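# Place red cube beside the rightmost blue cube

## Task

Set the red cube down on the table beside the blue cube that lies farther toward the robot's right (the -y side). That blue cube must stay where it was, and at the end neither gripper may be touching any cube.

## Robot and tools

Robot: two arms, left_arm and right_arm, each with a two-finger gripper. Calibrated bases in the scene frame: left_arm at (-0.001, +0.307, 0) m, right_arm at (+0.006, -0.254, +0.029) m, both turned only slightly about z. A camera stand is fixed to the floor behind them. Loose objects can occasionally get a small push from outside.

Frame: all positions, velocities and targets use the scene frame. Its origin sits at table-top height, halfway between the nominal bases. +x points out over the table, +z points up, and left_arm is on the +y side, so the robot's right is -y. Arm names do not match image sides. The fingers point along the gripper's +z and open and close along its y. end_effector_position is the point between the pads, about 1 cm short of the tips. Reported hand positions and orientations can be wrong by a few cm, more at long reach.

execute_actions(actions, cameras): actions is a list of actions, and each action is a table of 1 to 15 rows. Each row covers one 1/30 s step. A table shorter than 15 rows repeats its last row until step 15. Every row is one flat list of 14 numbers in [-1, 1], always for both arms: left dx, dy, dz, rx, ry, rz, opening, then the same seven for the right arm. dx to rz are offsets along scene axes, measured from that arm's Hand target as it was when the action began. Each row counts from that same start, not from the row before. Repeating an offset in a later action moves the arm further. Scale: 1.0 equals 0.6 m, or 180 degrees for rotation. rx, ry, rz form one rotation vector, and the turn is about the Hand target's position. The opening is absolute: +1 is fully open (0.094 m), -1 is closed. To leave an arm's pose alone, give 0 for its six pose numbers. Its opening number is still a command, so repeat the present one. cameras lists camera names: ["all"], [] or null. You get images only with an empty actions list or when you ask for them. An unknown camera name invalidates the call.

move(target, speed, blend, opening_speed, grip_force, blocking, cameras): target is one 14-number row laid out as above, or a list of up to 15 such rows. Every row is an offset from the same starting Hand targets, not from the previous row. The grippers follow straight paths. speed is the top path speed in m/s, 0.002 to 2.9, default 0.25, and turning is capped at twice that in rad/s. It can be one number or one per target. blend is in metres, per target or one value, and rounds corners. 0 stops at each point. opening_speed is the rate of opening change per second on the -1..1 scale, at least 0.2. grip_force is the pad force limit in N, 10 to 50 (full), one value or one per arm. It persists, and low values close slowly. blocking=false returns after about 0.5 s while the motion continues. The whole move is capped at 10 s. Paths do not avoid obstacles or the other arm. Faster moves stray more and hit harder, and a target set deep past a contact presses harder. Do not route a gripper close to its own base, because the elbow can whip round. The result adds a "move:" line giving the ending (done, off_target, moving, held, fault) and any limits. limits=paced means the pose was clipped, and limits=held means steps were withheld.

wait(seconds, cameras): seconds from 0 to 3600. It lets time pass without new commands, and it returns early if a running move finishes. stop(cameras): brakes a running move. zoom_image(camera, region): camera is cam_high, cam_left_wrist or cam_right_wrist. region is [x0, y0, x1, y1] in pixels, at most 504 by 504, taken from that camera's newest image. finished_scene(scene): ends the scene with its number, and this cannot be undone. Call nothing else after it in the same reply.

Cameras: cam_high (896x504, fixed, pinhole) and two fisheye wrist cameras, cam_left_wrist and cam_right_wrist (672x504). Calibration lines with intrinsics and world-to-camera transforms are provided. They may be off by a few degrees or millimetres.

Reading results: Hand target is the last commanded pose after clipping, and the next offsets start from it. A gripper often stops a few cm short of it because of friction or load. Waiting does not close that gap. Send the missing distance as a new offset. Each step, the commanded orientation is clipped to within 40 degrees of the measured one. grip_measured uses the opening scale. With nothing held it reads up to about 2.5 mm wide. On a firmly held cube it reads a little narrower than the cube. The last Joint positions entry is the opening in metres. Joint velocities may say "within noise". Joint torques follow joint order, and numbers 1 to 3 wrap at ±28 N m. Tool commands shows the present gripper commands. Motor temperatures are listed too. Joint ranges in rad: waist -2.618..3.054, shoulder 0..3.142, elbow 0..3.142 (straight at 2.901), wrist pitch ±1.571, wrist yaw ±1.571, wrist roll ±2.094.

Gripping: the squeeze climbs about 1 N per 0.001 below first touch, then jumps to the force limit. Grip by commanding well below the cube's width. Release by commanding an opening well above grip_measured.

Avoid: dropping the cube or releasing it while it moves, slamming or pushing hard, knocking the blue cube, and anything leaving the table. Keep the arms, fingers and wrist cameras from pressing on each other, and never close one gripper on the other's fingers. Wrist-camera cable contact counts as contact. An arm blocked by something keeps pushing until you command it back past its gripper. Motor heat builds from holding loads, stretching out or pushing at unreachable poses. A MOTOR HOT line appears at 75 °C, a fault folds that arm at 90 °C, and the arm goes limp at 100 °C.

Each tool is called as name(argument=value, ...) on one line, values as JSON.

## Session

execute_actions(actions=[])

Scene clock: 0.00 s.
left_arm: end_effector_position=(+0.3957, +0.3211, +0.1008) grip_measured=+1.000 end_effector_quat_wxyz=(+0.598, -0.039, +0.801, -0.005) | right_arm: end_effector_position=(+0.4022, -0.2499, +0.1560) grip_measured=+1.000 end_effector_quat_wxyz=(+0.625, -0.001, +0.776, -0.078)
Joint positions: left_arm=[0.048 1.561 0.336 0.936 -0.015 -0.061 0.094] | right_arm=[0.126 1.51 0.332 0.965 0.227 -0.077 0.094]
Joint velocities: within noise
Joint torques (N m): no reading
Motor temperatures (°C): left_arm=[21 21 24 22 23 22 22] | right_arm=[21 24 25 23 22 23 21]
Heat: left arm: 24 °C; right arm: 25 °C.
Hand target: left_arm +0.3982, +0.3212, +0.1076; +0.606, -0.039, +0.795, -0.005 | right_arm +0.4038, -0.2499, +0.1616; +0.631, +0.000, +0.772, -0.077
Tool commands: left_gripper/opening=+1.0 right_gripper/opening=+1.0
camera_calibration:
cam_left_wrist: T_world_to_cam=[[0.15922, -0.98368, 0.08384, 0.24961], [-0.63831, -0.16736, -0.75137, 0.41932], [0.75313, 0.06612, -0.65454, -0.15694]] pos_world=[0.34611, 0.32609, 0.19142]
cam_right_wrist: T_world_to_cam=[[-0.00292, -0.98931, 0.14579, -0.26313], [-0.57822, -0.11728, -0.80741, 0.36902], [0.81588, -0.08665, -0.57169, -0.16207]] pos_world=[0.34484, -0.23108, 0.24365]

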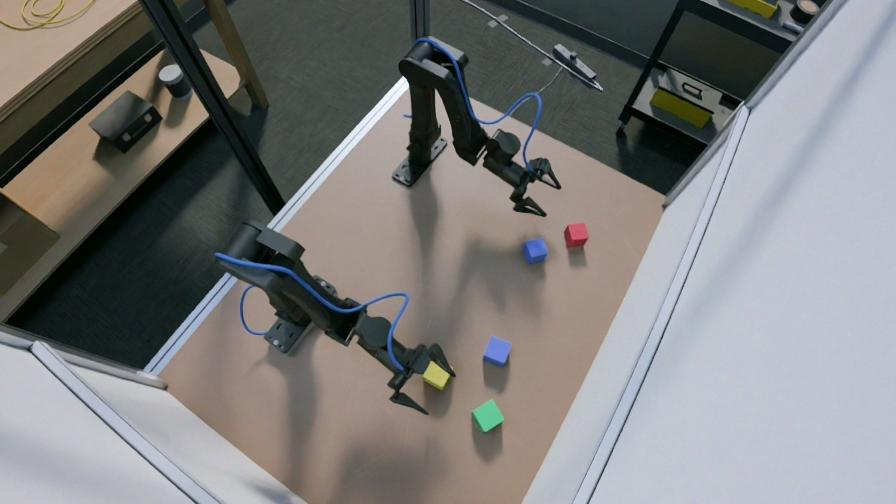

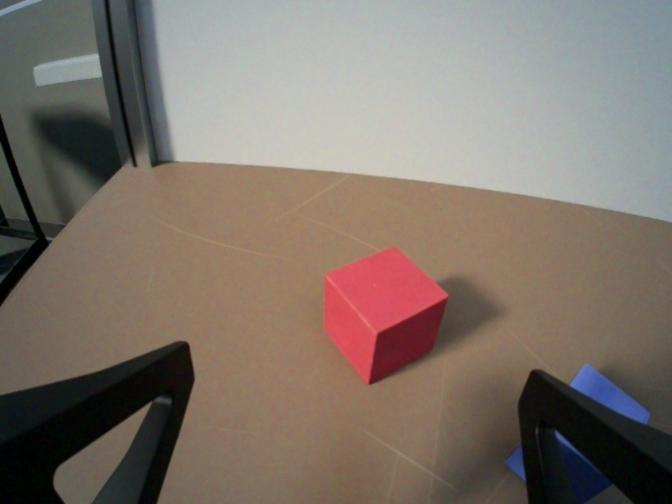

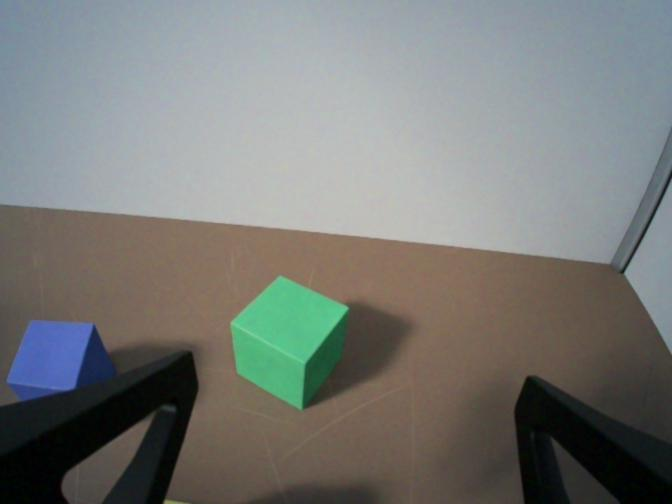

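move(target=[0.165,-0.015,0.07,0.177,0.390,-0.254,0.7,0,0,0,0,0,0,1], speed=0.5, cameras=["all"])

Scene clock: 78.33 s.
left_arm: end_effector_position=(+0.4946, +0.3168, +0.1519) grip_measured=+0.702 end_effector_quat_wxyz=(+0.090, +0.398, +0.912, +0.041) | right_arm: end_effector_position=(+0.4022, -0.2499, +0.1560) grip_measured=+1.000 end_effector_quat_wxyz=(+0.625, -0.001, +0.776, -0.078)
Joint positions: left_arm=[0.04 2.408 2.585 -1.55 0.001 0.839 0.08] | right_arm=[0.126 1.51 0.332 0.965 0.227 -0.077 0.094]
Joint torques (N m): left_arm=[-1.01 -11.48 8.14 0.94 0.01 0.09] | right_arm=[0.02 -5.5 5.5 2.02 0.02 0.03]
Motor temperatures (°C): left_arm=[21 24 27 32 23 22 22] | right_arm=[21 26 26 30 22 23 21]
Heat: left arm: 32 °C; right arm: 30 °C.
Hand target: left_arm +0.4973, +0.3122, +0.1496; -0.001, +0.407, +0.913, -0.001 | right_arm +0.4038, -0.2499, +0.1616; +0.631, +0.000, +0.772, -0.077
Off the commanded pose: left_arm 0.006 m, 12 deg | right_arm 0.006 m, 1 deg.
joint sent to its limit (left arm) — joint 4 (wrist pitch), lower limit. The joint targets are off in orientation, not in position.
move: off_target (left_arm)
cam_left_wrist: T_world_to_cam=[[-0.6572, -0.71914, -0.22565, 0.59231], [-0.75194, 0.60505, 0.26173, 0.17772], [-0.0517, 0.34169, -0.93839, 0.15623]] pos_world=[0.53098, 0.26504, 0.23374]
cam_right_wrist: T_world_to_cam=[[-0.00292, -0.98931, 0.14579, -0.26313], [-0.57822, -0.11728, -0.80741, 0.36902], [0.81588, -0.08665, -0.57169, -0.16207]] pos_world=[0.34484, -0.23108, 0.24365]

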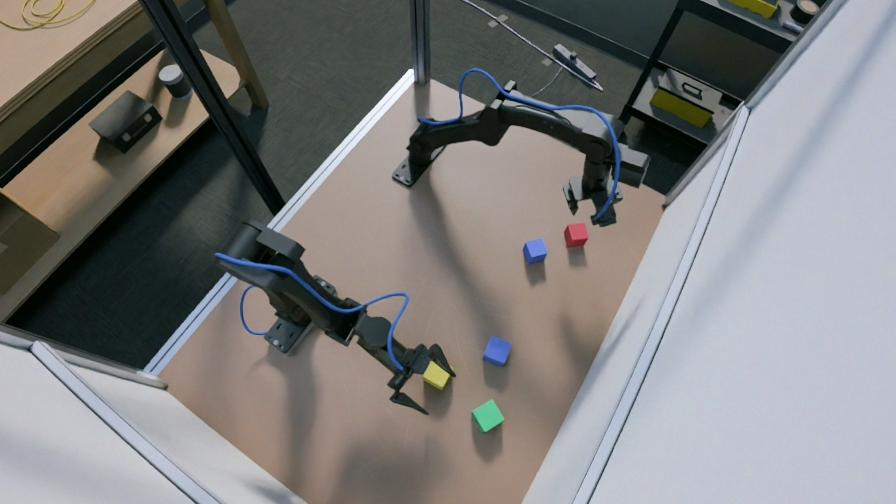

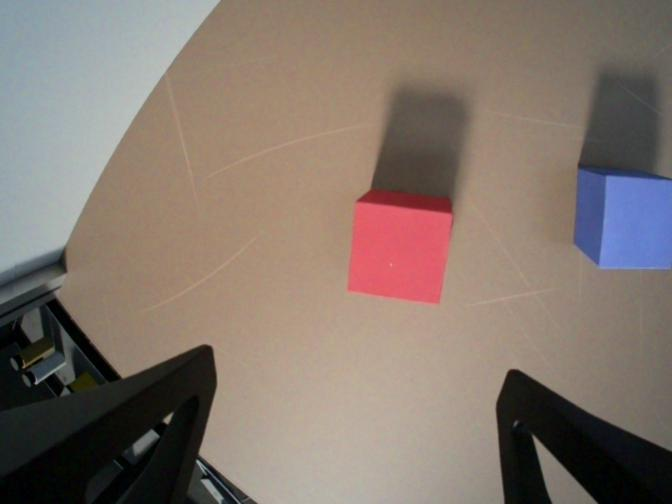

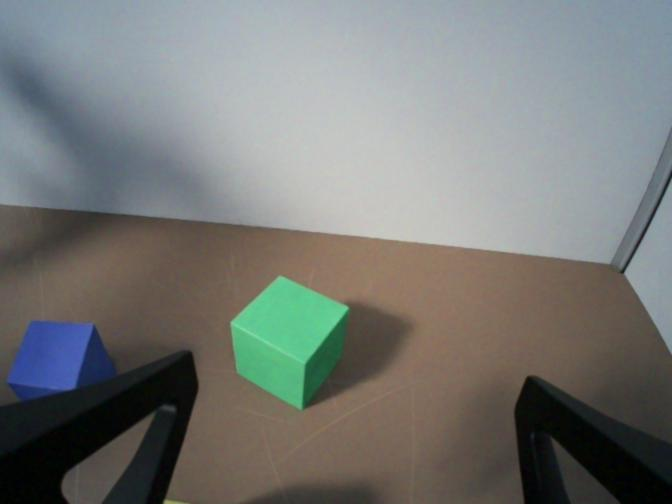

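move(target=[[0.0095,-0.0103,-0.2127,0,0,0,0.7,0,0,0,0,0,0,1],[0.0095,-0.0103,-0.2127,0,0,0,-0.25,0,0,0,0,0,0,1],[0.0095,-0.0103,-0.03,0,0,0,-0.25,0,0,0,0,0,0,1]], speed=0.25, cameras=["cam_high","cam_left_wrist"])

Scene clock: 102.70 s.
left_arm: end_effector_position=(+0.5002, +0.3095, +0.1078) grip_measured=-0.024 end_effector_quat_wxyz=(+0.053, +0.406, +0.912, +0.024) | right_arm: end_effector_position=(+0.4022, -0.2499, +0.1560) grip_measured=+1.000 end_effector_quat_wxyz=(+0.625, -0.001, +0.776, -0.078)
Joint positions: left_arm=[0.025 2.517 2.615 -1.552 -0.001 0.839 0.046] | right_arm=[0.126 1.51 0.332 0.965 0.227 -0.077 0.094]
Joint torques (N m): left_arm=[-0.68 -17.61 8.02 0.8 0.02 -0.05] | right_arm=[0.02 -5.49 5.52 2.03 0.02 0.03]
Heat: left arm: 28 °C; right arm: 31 °C.
Hand target: left_arm +0.5029, +0.3060, +0.1316; -0.001, +0.407, +0.913, -0.001 | right_arm +0.4038, -0.2499, +0.1616; +0.631, +0.000, +0.772, -0.077
Off the commanded pose: left_arm 0.024 m, 7 deg | right_arm 0.006 m, 1 deg.
joint sent to its limit (left arm) — joint 4 (wrist pitch), lower limit. The joint targets are off in orientation, not in position.
move: off_target (left_arm)
cam_left_wrist: T_world_to_cam=[[-0.684, -0.70893, -0.1719, 0.58525], [-0.71917, 0.61588, 0.3217, 0.17164], [-0.1222, 0.34367, -0.93111, 0.15144]] pos_world=[0.54226, 0.25716, 0.18639]

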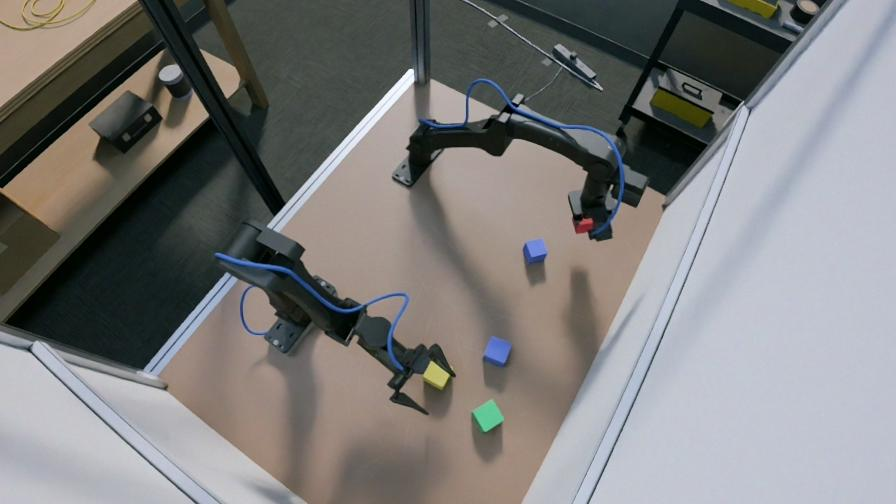

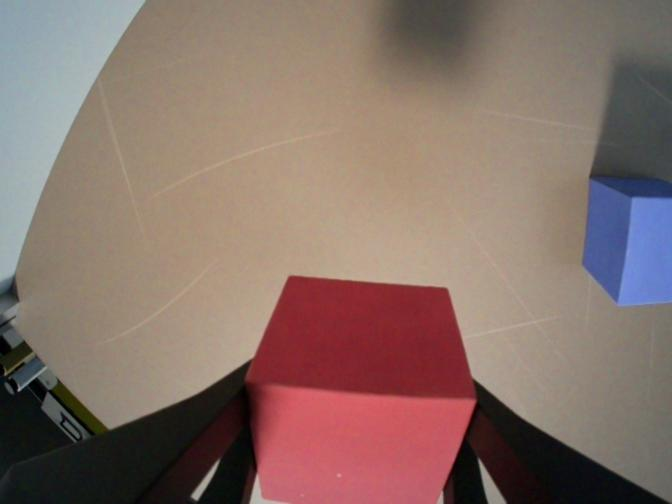

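move(target=[-0.122,-0.46,0.04,0,0,0,-0.25,0,0,0,0,0,0,1], speed=0.4, cameras=["cam_high","cam_left_wrist"])

Scene clock: 120.90 s.
left_arm: end_effector_position=(+0.4254, +0.0302, +0.1511) grip_measured=-0.024 end_effector_quat_wxyz=(+0.113, +0.412, +0.904, -0.014) | right_arm: end_effector_position=(+0.4022, -0.2499, +0.1560) grip_measured=+1.000 end_effector_quat_wxyz=(+0.625, -0.001, +0.776, -0.078)
Joint positions: left_arm=[-0.558 2.462 2.676 -1.556 -0.007 0.275 0.046] | right_arm=[0.126 1.51 0.332 0.965 0.227 -0.077 0.094]
Joint torques (N m): left_arm=[0.73 -12.92 8.28 1.05 0.07 -0.06] | right_arm=[0.02 -5.49 5.5 2.02 0.03 0.03]
Heat: left arm: 28 °C; right arm: 32 °C.
Hand target: left_arm +0.4298, +0.0301, +0.1556; -0.001, +0.407, +0.913, -0.001 | right_arm +0.4038, -0.2499, +0.1616; +0.631, +0.000, +0.772, -0.077
Off the commanded pose: left_arm 0.006 m, 13 deg | right_arm 0.006 m, 1 deg.
joint sent to its limit (left arm) — joint 4 (wrist pitch), lower limit. The joint targets are off in orientation, not in position.
move: off_target (left_arm)
cam_left_wrist: T_world_to_cam=[[-0.68902, -0.7106, -0.14248, 0.34127], [-0.72364, 0.66366, 0.18948, 0.29631], [-0.04008, 0.23366, -0.97149, 0.2531]] pos_world=[0.45971, -0.01328, 0.23836]

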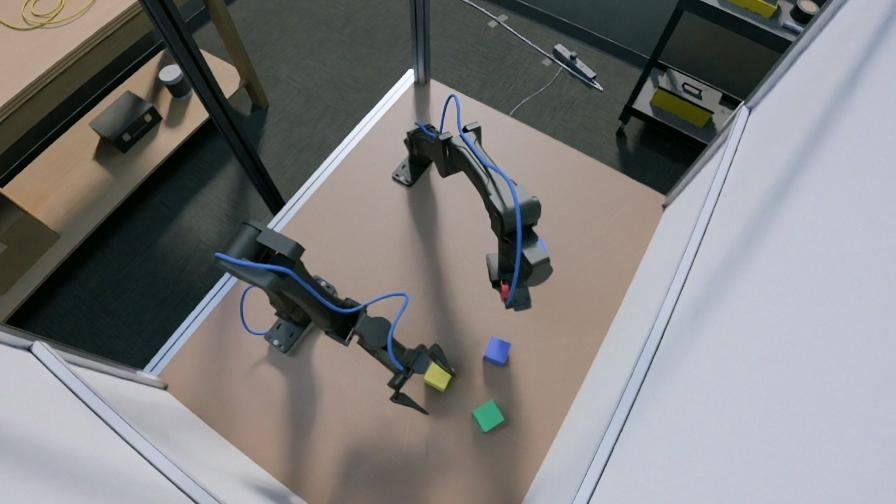

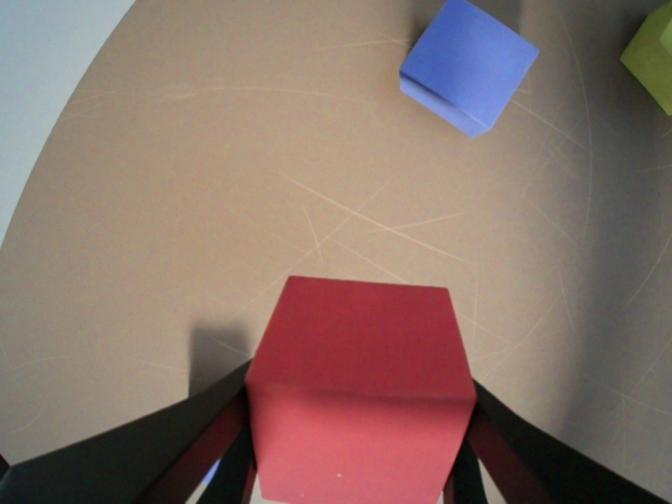

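move(target=[[0.019,-0.072,-0.17,0,0,0,-0.25,0,0,0,0,0,0,1],[0.019,-0.072,-0.22,0,0,0,-0.25,0,0,0,0,0,0,1]], speed=[0.25,0.06], cameras=["cam_high","cam_left_wrist"])

Scene clock: 139.10 s.
left_arm: end_effector_position=(+0.4346, -0.0070, +0.0302) grip_measured=-0.024 end_effector_quat_wxyz=(+0.054, +0.410, +0.911, -0.009) | right_arm: end_effector_position=(+0.4022, -0.2499, +0.1560) grip_measured=+1.000 end_effector_quat_wxyz=(+0.625, -0.001, +0.776, -0.078)
Joint positions: left_arm=[-0.606 2.793 2.836 -1.505 -0.004 0.218 0.046] | right_arm=[0.126 1.51 0.332 0.965 0.227 -0.077 0.094]
Joint torques (N m): left_arm=[-0.03 -12.97 8.29 1.1 0.06 -0.07] | right_arm=[0.02 -5.52 5.52 2.03 0.02 0.03]
Motor temperatures (°C): left_arm=[21 29 28 27 23 22 24] | right_arm=[21 26 26 33 22 23 21]
Heat: left arm: 29 °C; right arm: 33 °C.
Hand target: left_arm +0.4411, -0.0132, +0.0235; -0.001, +0.407, +0.913, -0.001 | right_arm +0.4038, -0.2499, +0.1616; +0.631, +0.000, +0.772, -0.077
Off the commanded pose: left_arm 0.011 m, 6 deg | right_arm 0.006 m, 1 deg.
elbow stopped short (left arm): the move would have taken joint 3 (elbow) straighter than the controller allows.
move: off_target (left_arm)
cam_left_wrist: T_world_to_cam=[[-0.69632, -0.70909, -0.11101, 0.30625], [-0.70332, 0.64329, 0.30252, 0.33823], [-0.14311, 0.28873, -0.94666, 0.18908]] pos_world=[0.47819, -0.05501, 0.11066]

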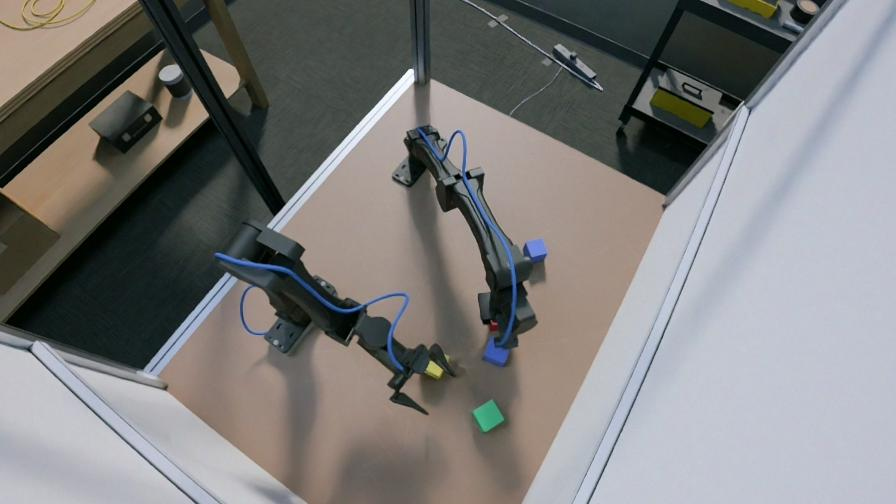

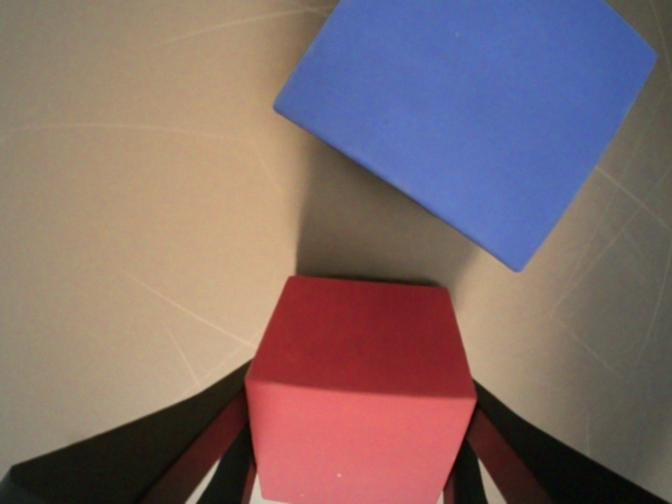

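move(target=[0,0,-0.008,-0.02,-0.027,0,-0.25,0,0,0,0,0,0,1], speed=0.06, cameras=["cam_left_wrist"])

Scene clock: 149.93 s.
left_arm: end_effector_position=(+0.4349, -0.0075, +0.0298) grip_measured=-0.024 end_effector_quat_wxyz=(+0.054, +0.410, +0.910, -0.010) | right_arm: end_effector_position=(+0.4022, -0.2499, +0.1560) grip_measured=+1.000 end_effector_quat_wxyz=(+0.625, -0.001, +0.776, -0.078)
Joint positions: left_arm=[-0.606 2.796 2.841 -1.505 -0.003 0.218 0.046] | right_arm=[0.126 1.51 0.332 0.965 0.227 -0.077 0.094]
Joint torques (N m): left_arm=[-0.02 -12.37 7.8 1.15 0.06 -0.07] | right_arm=[0.03 -5.49 5.53 2.02 0.02 0.03]
Heat: left arm: 29 °C; right arm: 33 °C.
Hand target: left_arm +0.4411, -0.0131, +0.0187; +0.050, +0.407, +0.912, -0.012 | right_arm +0.4038, -0.2499, +0.1616; +0.631, +0.000, +0.772, -0.077
Off the commanded pose: left_arm 0.014 m, 1 deg | right_arm 0.006 m, 1 deg.
elbow stopped short (left arm): the move would have taken joint 3 (elbow) straighter than the controller allows.
move: off_target (left_arm)
cam_left_wrist: T_world_to_cam=[[-0.69643, -0.70918, -0.10975, 0.30606], [-0.70329, 0.64407, 0.30091, 0.33897], [-0.14271, 0.28675, -0.94732, 0.18882]] pos_world=[0.47849, -0.05542, 0.11046]

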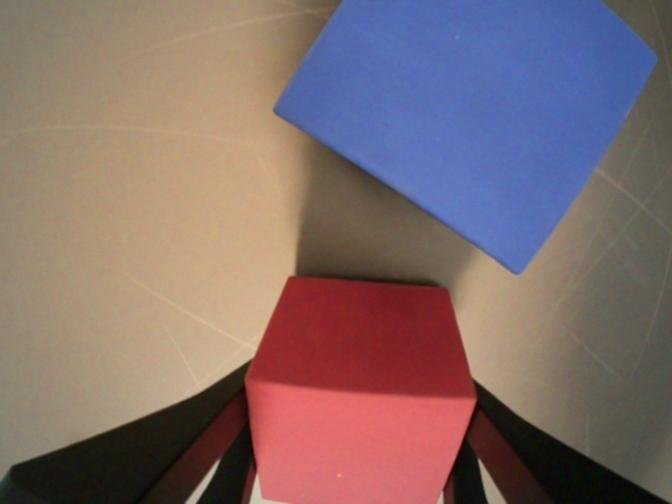

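move(target=[[0,0,0.014,0,0,0,0.45,0,0,0,0,0,0,1],[0,0,0.2,0,0,0,0.45,0,0,0,0,0,0,1]], speed=[0.1,0.2], opening_speed=1.0, cameras=["cam_high","cam_left_wrist"])

Scene clock: 165.30 s.
left_arm: end_effector_position=(+0.4387, -0.0102, +0.1157) grip_measured=+0.448 end_effector_quat_wxyz=(+0.129, +0.407, +0.904, -0.025) | right_arm: end_effector_position=(+0.4022, -0.2499, +0.1560) grip_measured=+1.000 end_effector_quat_wxyz=(+0.625, -0.001, +0.776, -0.078)
Joint positions: left_arm=[-0.606 2.633 2.847 -1.52 -0.003 0.218 0.068] | right_arm=[0.126 1.51 0.332 0.965 0.227 -0.077 0.094]
Joint torques (N m): left_arm=[-0.01 -18.07 7.15 1.16 0.05 -0.07] | right_arm=[0.03 -5.49 5.5 2.03 0.02 0.03]
Heat: left arm: 31 °C; right arm: 34 °C.
Hand target: left_arm +0.4410, -0.0131, +0.1387; +0.050, +0.407, +0.912, -0.012 | right_arm +0.4038, -0.2499, +0.1616; +0.631, +0.000, +0.772, -0.077
Off the commanded pose: left_arm 0.023 m, 9 deg | right_arm 0.006 m, 1 deg.
elbow stopped short (left arm): the move would have taken joint 3 (elbow) straighter than the controller allows.
move: off_target (left_arm)
cam_left_wrist: T_world_to_cam=[[-0.68144, -0.72008, -0.13083, 0.31188], [-0.73151, 0.66452, 0.15266, 0.34728], [-0.02299, 0.19973, -0.97958, 0.22178]] pos_world=[0.47167, -0.05049, 0.20504]

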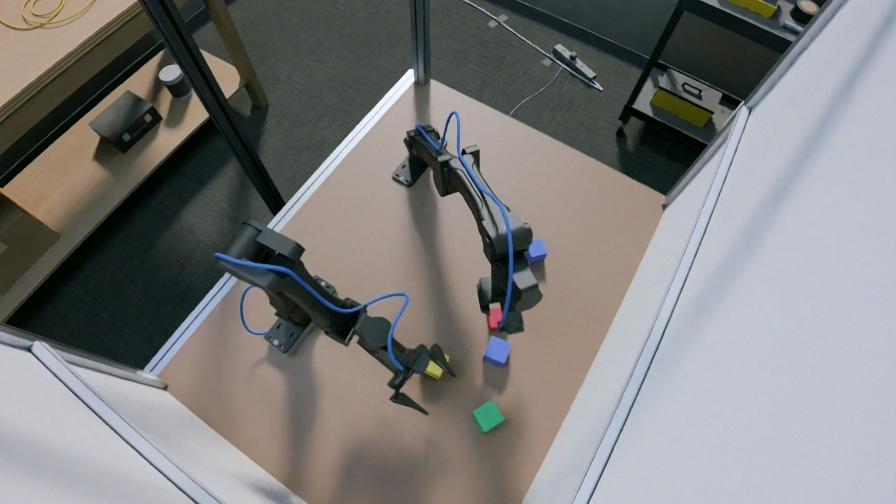

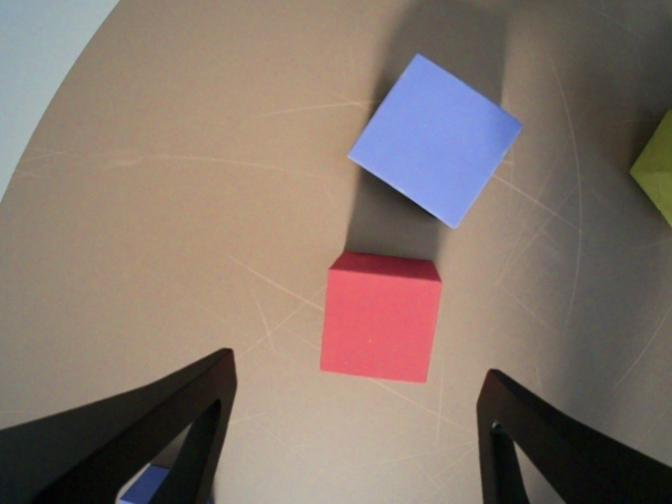

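finished_scene(scene=2)

The scene is finished: the task was done.


## Next scene

The same job, from a new start.

execute_actions(actions=[])

Scene clock: 0.00 s.
left_arm: end_effector_position=(+0.3884, +0.3415, +0.1112) grip_measured=+1.000 end_effector_quat_wxyz=(+0.621, -0.103, +0.772, +0.086) | right_arm: end_effector_position=(+0.4026, -0.2756, +0.1426) grip_measured=+1.000 end_effector_quat_wxyz=(+0.612, +0.071, +0.780, -0.114)
Joint positions: left_arm=[-0.041 1.582 0.306 1.049 -0.325 -0.07 0.094] | right_arm=[0.124 1.58 0.347 0.988 0.373 -0.001 0.094]
Joint velocities: within noise
Joint torques (N m): no reading
Motor temperatures (°C): left_arm=[20 21 24 23 23 22 22] | right_arm=[21 24 24 24 22 23 21]
Heat: left arm: 24 °C; right arm: 24 °C.
Hand target: left_arm +0.3902, +0.3416, +0.1166; +0.627, -0.105, +0.767, +0.085 | right_arm +0.4043, -0.2757, +0.1476; +0.617, +0.073, +0.775, -0.113
Tool commands: left_gripper/opening=+1.0 right_gripper/opening=+1.0
camera_calibration:
cam_left_wrist: T_world_to_cam=[[0.36106, -0.93192, 0.03408, 0.17945], [-0.54419, -0.24023, -0.80383, 0.42003], [0.7573, 0.27169, -0.59388, -0.22453]] pos_world=[0.33382, 0.32914, 0.19818]
cam_right_wrist: T_world_to_cam=[[-0.15867, -0.98098, 0.1118, -0.21673], [-0.59854, 0.00551, -0.80107, 0.39656], [0.78522, -0.19402, -0.58803, -0.18732]] pos_world=[0.35006, -0.25113, 0.23175]

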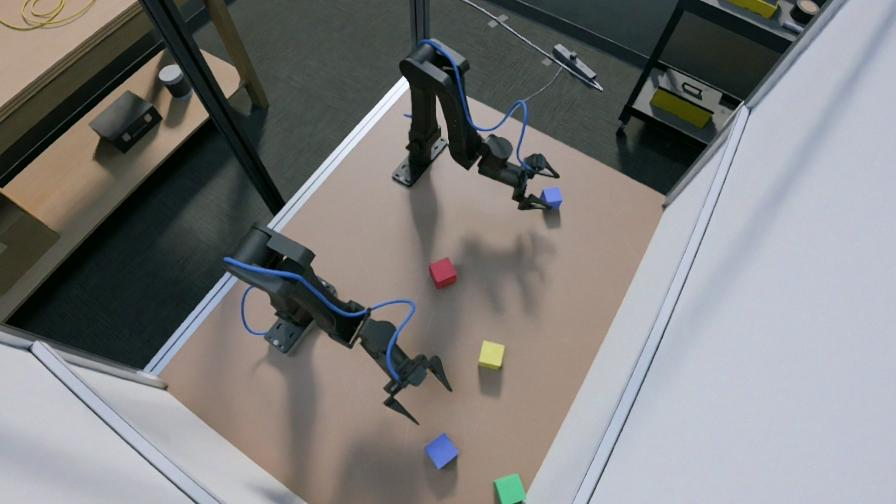

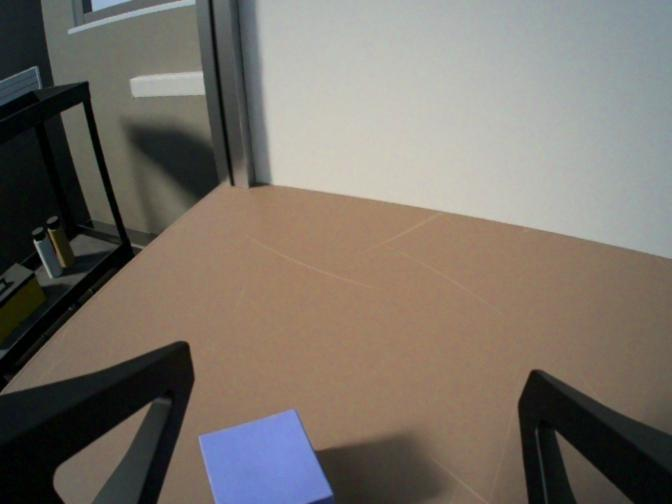

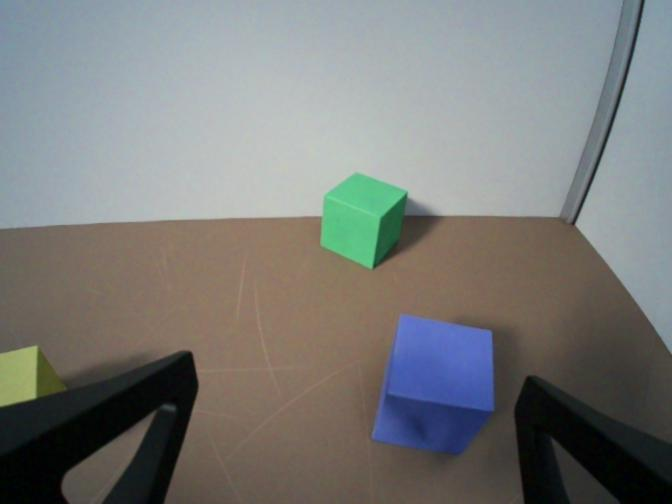

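move(target=[0,0,0,0,0,0,1,-0.257,0.476,0.02,-0.1175,0.435,0.287,0.7], speed=0.5, cameras=["cam_high","cam_right_wrist"])

Scene clock: 25.27 s.
left_arm: end_effector_position=(+0.3884, +0.3415, +0.1112) grip_measured=+1.000 end_effector_quat_wxyz=(+0.621, -0.103, +0.772, +0.086) | right_arm: end_effector_position=(+0.2494, +0.0045, +0.1576) grip_measured=+0.702 end_effector_quat_wxyz=(+0.000, -0.426, +0.905, -0.007)
Joint positions: left_arm=[-0.041 1.582 0.306 1.049 -0.325 -0.07 0.094] | right_arm=[0.835 1.894 1.694 -1.375 0.012 -0.061 0.08]
Joint torques (N m): left_arm=[-0.01 -6.04 5.31 2.34 -0.04 0] | right_arm=[0.24 -8.69 7.92 0.24 -0.14 -0.05]
Motor temperatures (°C): left_arm=[20 23 25 29 23 22 22] | right_arm=[21 25 26 27 22 23 21]
Heat: left arm: 29 °C; right arm: 27 °C.
Hand target: left_arm +0.3902, +0.3416, +0.1166; +0.627, -0.105, +0.767, +0.085 | right_arm +0.2502, +0.0099, +0.1597; +0.000, -0.430, +0.903, +0.000
Off the commanded pose: left_arm 0.006 m, 1 deg | right_arm 0.006 m, 1 deg.
move: done
cam_right_wrist: T_world_to_cam=[[0.79495, -0.60221, -0.07354, -0.17832], [-0.53359, -0.7517, 0.38759, 0.11525], [-0.28869, -0.26887, -0.9189, 0.3165]] pos_world=[0.29462, 0.06434, 0.23305]

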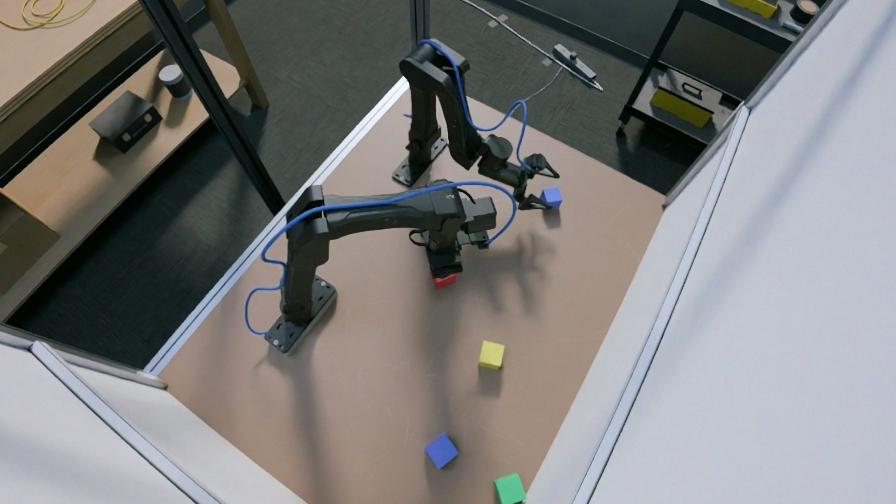

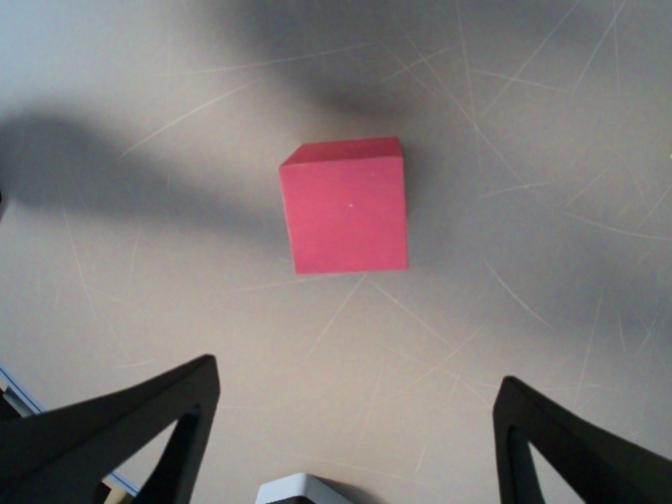

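move(target=[[0,0,0,0,0,0,1,0,0.0227,-0.223,0,0,0,0.7],[0,0,0,0,0,0,1,0,0.0227,-0.223,0,0,0,-0.25],[0,0,0,0,0,0,1,0,0.0227,-0.066,0,0,0,-0.25],[0,0,0,0,0,0,1,0.266,-0.5,-0.033,0,0,-0.499,-0.25]], speed=[0.25,0.25,0.25,0.4], blend=[0,0,0.03,0], cameras=["cam_high","cam_right_wrist"])

Scene clock: 51.37 s.
left_arm: end_effector_position=(+0.3884, +0.3415, +0.1112) grip_measured=+1.000 end_effector_quat_wxyz=(+0.621, -0.103, +0.772, +0.086) | right_arm: end_effector_position=(+0.4057, -0.2905, +0.1379) grip_measured=+0.138 end_effector_quat_wxyz=(-0.001, +0.328, +0.945, -0.003)
Joint positions: left_arm=[-0.041 1.582 0.306 1.049 -0.325 -0.07 0.094] | right_arm=[-0.076 2.086 1.89 -1.378 0.006 0.577 0.053]
Joint torques (N m): left_arm=[-0.03 -6.02 5.34 2.35 -0.03 0.01] | right_arm=[-0.03 -10.52 8.12 0.22 -0.08 0.11]
Heat: left arm: 32 °C; right arm: 28 °C.
Hand target: left_arm +0.3902, +0.3416, +0.1166; +0.627, -0.105, +0.767, +0.085 | right_arm +0.4098, -0.2901, +0.1400; +0.000, +0.332, +0.943, +0.000
Off the commanded pose: left_arm 0.006 m, 1 deg | right_arm 0.005 m, 1 deg.
move: done
cam_right_wrist: T_world_to_cam=[[-0.58346, -0.80837, -0.07822, 0.01836], [-0.76639, 0.51616, 0.38239, 0.44799], [-0.26874, 0.28306, -0.92068, 0.41666]] pos_world=[0.46602, -0.33433, 0.21374]

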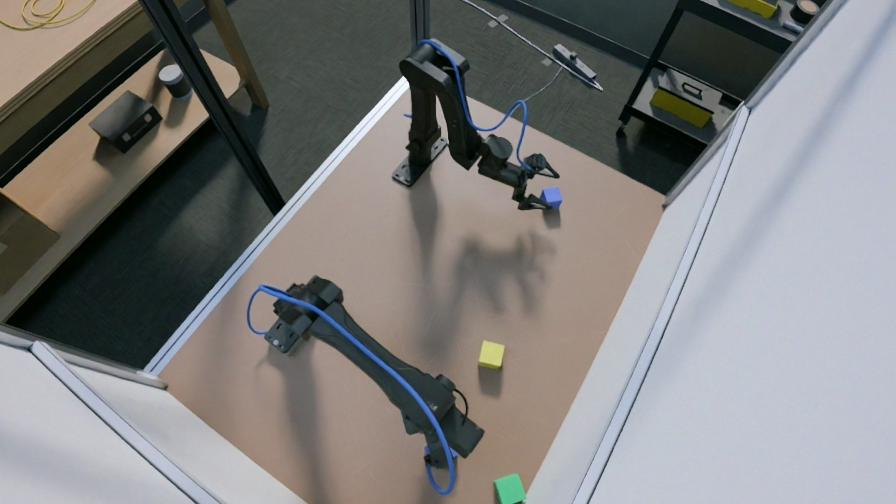

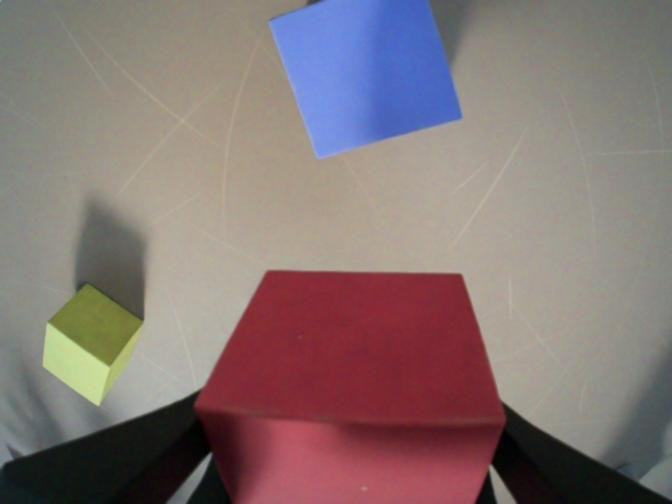

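move(target=[[0,0,0,0,0,0,1,0.007,-0.002,-0.155,0,0,0,-0.25],[0,0,0,0,0,0,1,0.007,-0.002,-0.19,0,0,0,-0.25]], speed=[0.25,0.06], blend=[0.01,0], cameras=["cam_right_wrist"])

Scene clock: 70.53 s.
left_arm: end_effector_position=(+0.3884, +0.3415, +0.1112) grip_measured=+1.000 end_effector_quat_wxyz=(+0.621, -0.103, +0.772, +0.086) | right_arm: end_effector_position=(+0.4158, -0.2913, +0.0351) grip_measured=+0.138 end_effector_quat_wxyz=(+0.007, +0.328, +0.945, -0.001)
Joint positions: left_arm=[-0.041 1.582 0.306 1.049 -0.325 -0.07 0.094] | right_arm=[-0.076 2.17 1.607 -0.995 0.005 0.577 0.053]
Joint torques (N m): left_arm=[0.05 -6.05 5.34 2.36 -0.05 0] | right_arm=[-0.23 -10.74 4.82 0.49 -0.08 0.09]
Motor temperatures (°C): left_arm=[20 23 25 33 23 22 22] | right_arm=[21 31 29 25 22 23 23]
Heat: left arm: 33 °C; right arm: 31 °C.
Hand target: left_arm +0.3902, +0.3416, +0.1166; +0.627, -0.105, +0.767, +0.085 | right_arm +0.4140, -0.2912, +0.0260; +0.000, +0.332, +0.943, +0.000
Off the commanded pose: left_arm 0.006 m, 1 deg | right_arm 0.009 m, 1 deg.
move: done
cam_right_wrist: T_world_to_cam=[[-0.58201, -0.80849, -0.0872, 0.01517], [-0.77262, 0.51634, 0.3694, 0.49852], [-0.25363, 0.28237, -0.92517, 0.31871]] pos_world=[0.47483, -0.33514, 0.11202]

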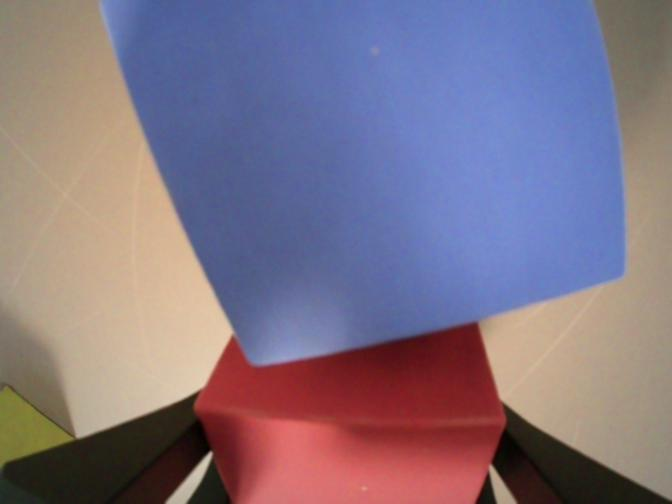

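move(target=[[0,0,0,0,0,0,1,-0.027,0.02,0.04,0,0,0,-0.25],[0,0,0,0,0,0,1,-0.027,0.02,-0.004,0,0,0,-0.25]], speed=[0.1,0.06], cameras=["cam_right_wrist"])

Scene clock: 92.30 s.
left_arm: end_effector_position=(+0.3884, +0.3415, +0.1112) grip_measured=+1.000 end_effector_quat_wxyz=(+0.621, -0.103, +0.772, +0.086) | right_arm: end_effector_position=(+0.3981, -0.2813, +0.0331) grip_measured=+0.138 end_effector_quat_wxyz=(-0.002, +0.331, +0.944, +0.000)
Joint positions: left_arm=[-0.041 1.582 0.306 1.049 -0.325 -0.07 0.094] | right_arm=[-0.057 2.12 1.519 -0.973 0 0.601 0.053]
Joint torques (N m): left_arm=[-0.01 -6.06 5.31 2.35 -0.02 0.01] | right_arm=[0.51 -10.8 3.55 0.68 -0.03 0.11]
Heat: left arm: 35 °C; right arm: 33 °C.
Hand target: left_arm +0.3902, +0.3416, +0.1166; +0.627, -0.105, +0.767, +0.085 | right_arm +0.3978, -0.2793, +0.0235; +0.000, +0.332, +0.943, +0.000
Off the commanded pose: left_arm 0.006 m, 1 deg | right_arm 0.010 m, 0 deg.
move: done
cam_right_wrist: T_world_to_cam=[[-0.58774, -0.80473, -0.08344, 0.01605], [-0.76384, 0.51795, 0.38506, 0.47687], [-0.26665, 0.29006, -0.91911, 0.31665]] pos_world=[0.45813, -0.32592, 0.10875]

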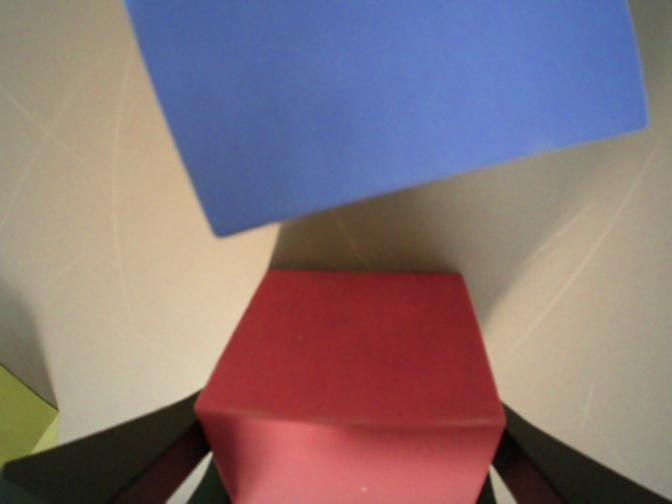

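move(target=[0,0,0,0,0,0,1,0,0,-0.015,0,0,0,-0.25], speed=0.05, cameras=["cam_right_wrist"])

Scene clock: 103.30 s.
left_arm: end_effector_position=(+0.3884, +0.3415, +0.1112) grip_measured=+1.000 end_effector_quat_wxyz=(+0.621, -0.103, +0.772, +0.086) | right_arm: end_effector_position=(+0.3979, -0.2810, +0.0325) grip_measured=+0.138 end_effector_quat_wxyz=(+0.001, +0.331, +0.944, +0.002)
Joint positions: left_arm=[-0.041 1.582 0.306 1.049 -0.325 -0.07 0.094] | right_arm=[-0.057 2.114 1.506 -0.96 -0.002 0.601 0.053]
Joint torques (N m): left_arm=[-0.02 -6.01 5.34 2.35 -0.04 0.01] | right_arm=[0.51 -9.28 3.21 0.86 -0.01 0.11]
Heat: left arm: 35 °C; right arm: 33 °C.
Hand target: left_arm +0.3902, +0.3416, +0.1166; +0.627, -0.105, +0.767, +0.085 | right_arm +0.3977, -0.2792, +0.0145; +0.000, +0.332, +0.943, +0.000
Off the commanded pose: left_arm 0.006 m, 1 deg | right_arm 0.018 m, 0 deg.
move: off_target (right_arm)
cam_right_wrist: T_world_to_cam=[[-0.58706, -0.80466, -0.0888, 0.01602], [-0.76668, 0.5174, 0.38014, 0.47793], [-0.25994, 0.29125, -0.92066, 0.31358]] pos_world=[0.45733, -0.32572, 0.10844]

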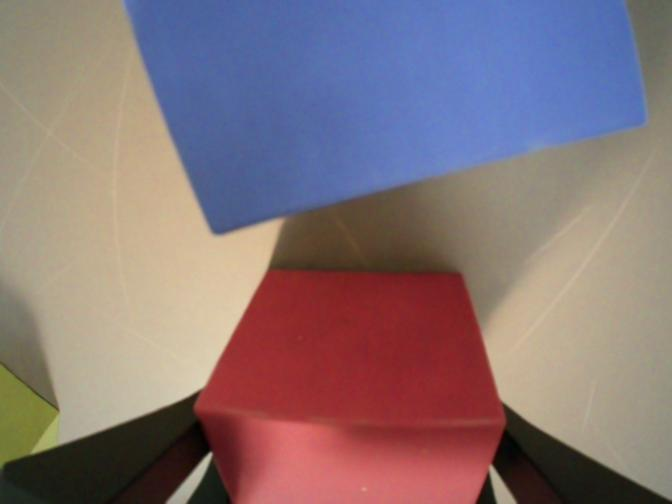

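move(target=[[0,0,0,0,0,0,1,0,0,0.02,0,0,0,0.6],[0,0,0,0,0,0,1,0,0,0.21,0,0,0,0.6]], speed=[0.1,0.2], opening_speed=1.0, cameras=["cam_right_wrist"])

Scene clock: 113.00 s.
left_arm: end_effector_position=(+0.3884, +0.3415, +0.1112) grip_measured=+1.000 end_effector_quat_wxyz=(+0.621, -0.103, +0.772, +0.086) | right_arm: end_effector_position=(+0.3936, -0.2806, +0.1313) grip_measured=+0.598 end_effector_quat_wxyz=(-0.011, +0.331, +0.944, -0.002)
Joint positions: left_arm=[-0.041 1.582 0.306 1.049 -0.325 -0.07 0.094] | right_arm=[-0.057 2.05 1.809 -1.353 -0.002 0.601 0.075]
Joint torques (N m): left_arm=[0.02 -6.05 5.34 2.35 -0.04 0.01] | right_arm=[0.51 -11.82 7.88 0.17 -0.01 0.11]
Heat: left arm: 36 °C; right arm: 33 °C.
Hand target: left_arm +0.3902, +0.3416, +0.1166; +0.627, -0.105, +0.767, +0.085 | right_arm +0.3977, -0.2792, +0.1405; +0.000, +0.332, +0.943, +0.000
Off the commanded pose: left_arm 0.006 m, 1 deg | right_arm 0.010 m, 1 deg.
move: done
cam_right_wrist: T_world_to_cam=[[-0.58987, -0.80399, -0.07515, 0.022], [-0.75614, 0.5173, 0.40082, 0.42998], [-0.28338, 0.29326, -0.91307, 0.41219]] pos_world=[0.45491, -0.32562, 0.20567]

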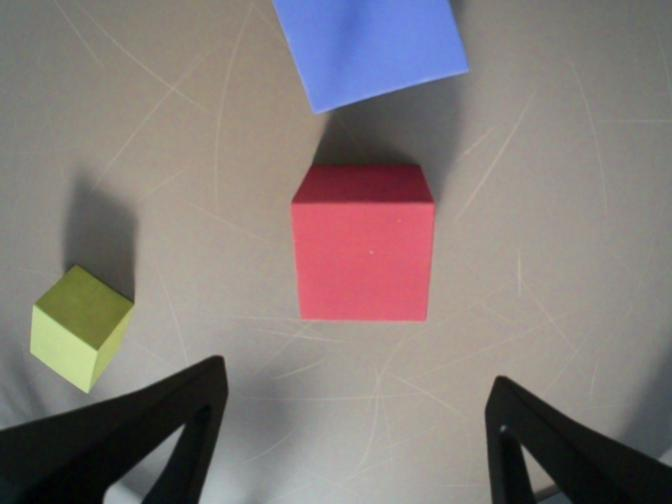

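move(target=[[0,0,0,0,0,0,1,0,0,-0.192,0,0,0,0.6],[0,0,0,0,0,0,1,0,0,-0.192,0,0,0,-0.25],[0,0,0,0,0,0,1,0.017,-0.0135,-0.155,0,0,0,-0.25],[0,0,0,0,0,0,1,0.017,-0.0135,-0.202,0,0,0,-0.25],[0,0,0,0,0,0,1,0.017,-0.0135,-0.185,0,0,0,0.6],[0,0,0,0,0,0,1,0.017,-0.0135,0,0,0,0,0.6]], speed=[0.25,0.25,0.1,0.07,0.1,0.2], blend=[0,0,0.005,0,0,0], cameras=["cam_right_wrist"])

Scene clock: 143.53 s.
left_arm: end_effector_position=(+0.3884, +0.3415, +0.1112) grip_measured=+1.000 end_effector_quat_wxyz=(+0.621, -0.103, +0.772, +0.086) | right_arm: end_effector_position=(+0.4043, -0.2843, +0.1310) grip_measured=+0.598 end_effector_quat_wxyz=(-0.012, +0.333, +0.943, -0.002)
Joint positions: left_arm=[-0.041 1.582 0.306 1.049 -0.325 -0.07 0.094] | right_arm=[-0.064 2.098 1.881 -1.376 -0.003 0.598 0.075]
Joint torques (N m): left_arm=[0.02 -6.04 5.35 2.34 -0.04 0.01] | right_arm=[-0.53 -12.3 7.86 0.17 -0.01 -0.04]
Motor temperatures (°C): left_arm=[20 24 26 38 23 22 22] | right_arm=[21 32 29 25 22 23 22]
Heat: left arm: 38 °C; right arm: 32 °C.
Hand target: left_arm +0.3902, +0.3416, +0.1166; +0.627, -0.105, +0.767, +0.085 | right_arm +0.4080, -0.2874, +0.1404; +0.000, +0.332, +0.943, +0.000
Off the commanded pose: left_arm 0.006 m, 1 deg | right_arm 0.011 m, 1 deg.
move: off_target (right_arm)
cam_right_wrist: T_world_to_cam=[[-0.5932, -0.80154, -0.07508, 0.02743], [-0.75372, 0.52019, 0.40162, 0.43984], [-0.28287, 0.29483, -0.91272, 0.41618]] pos_world=[0.46551, -0.32952, 0.20527]

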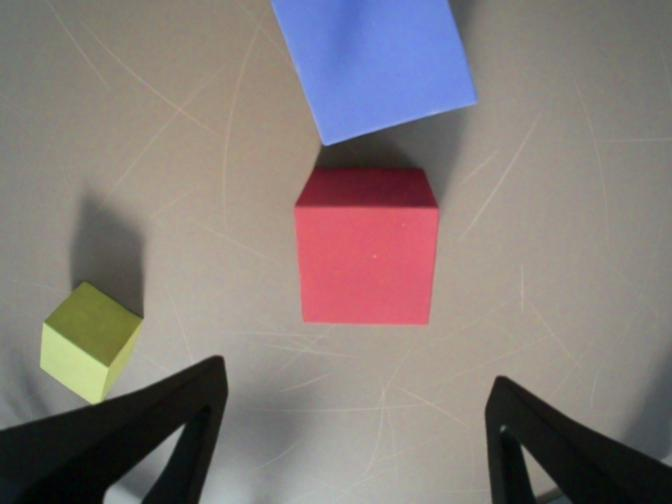

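Gap is clearly small now.

finished_scene(scene=3)

The scene is finished: the task was done.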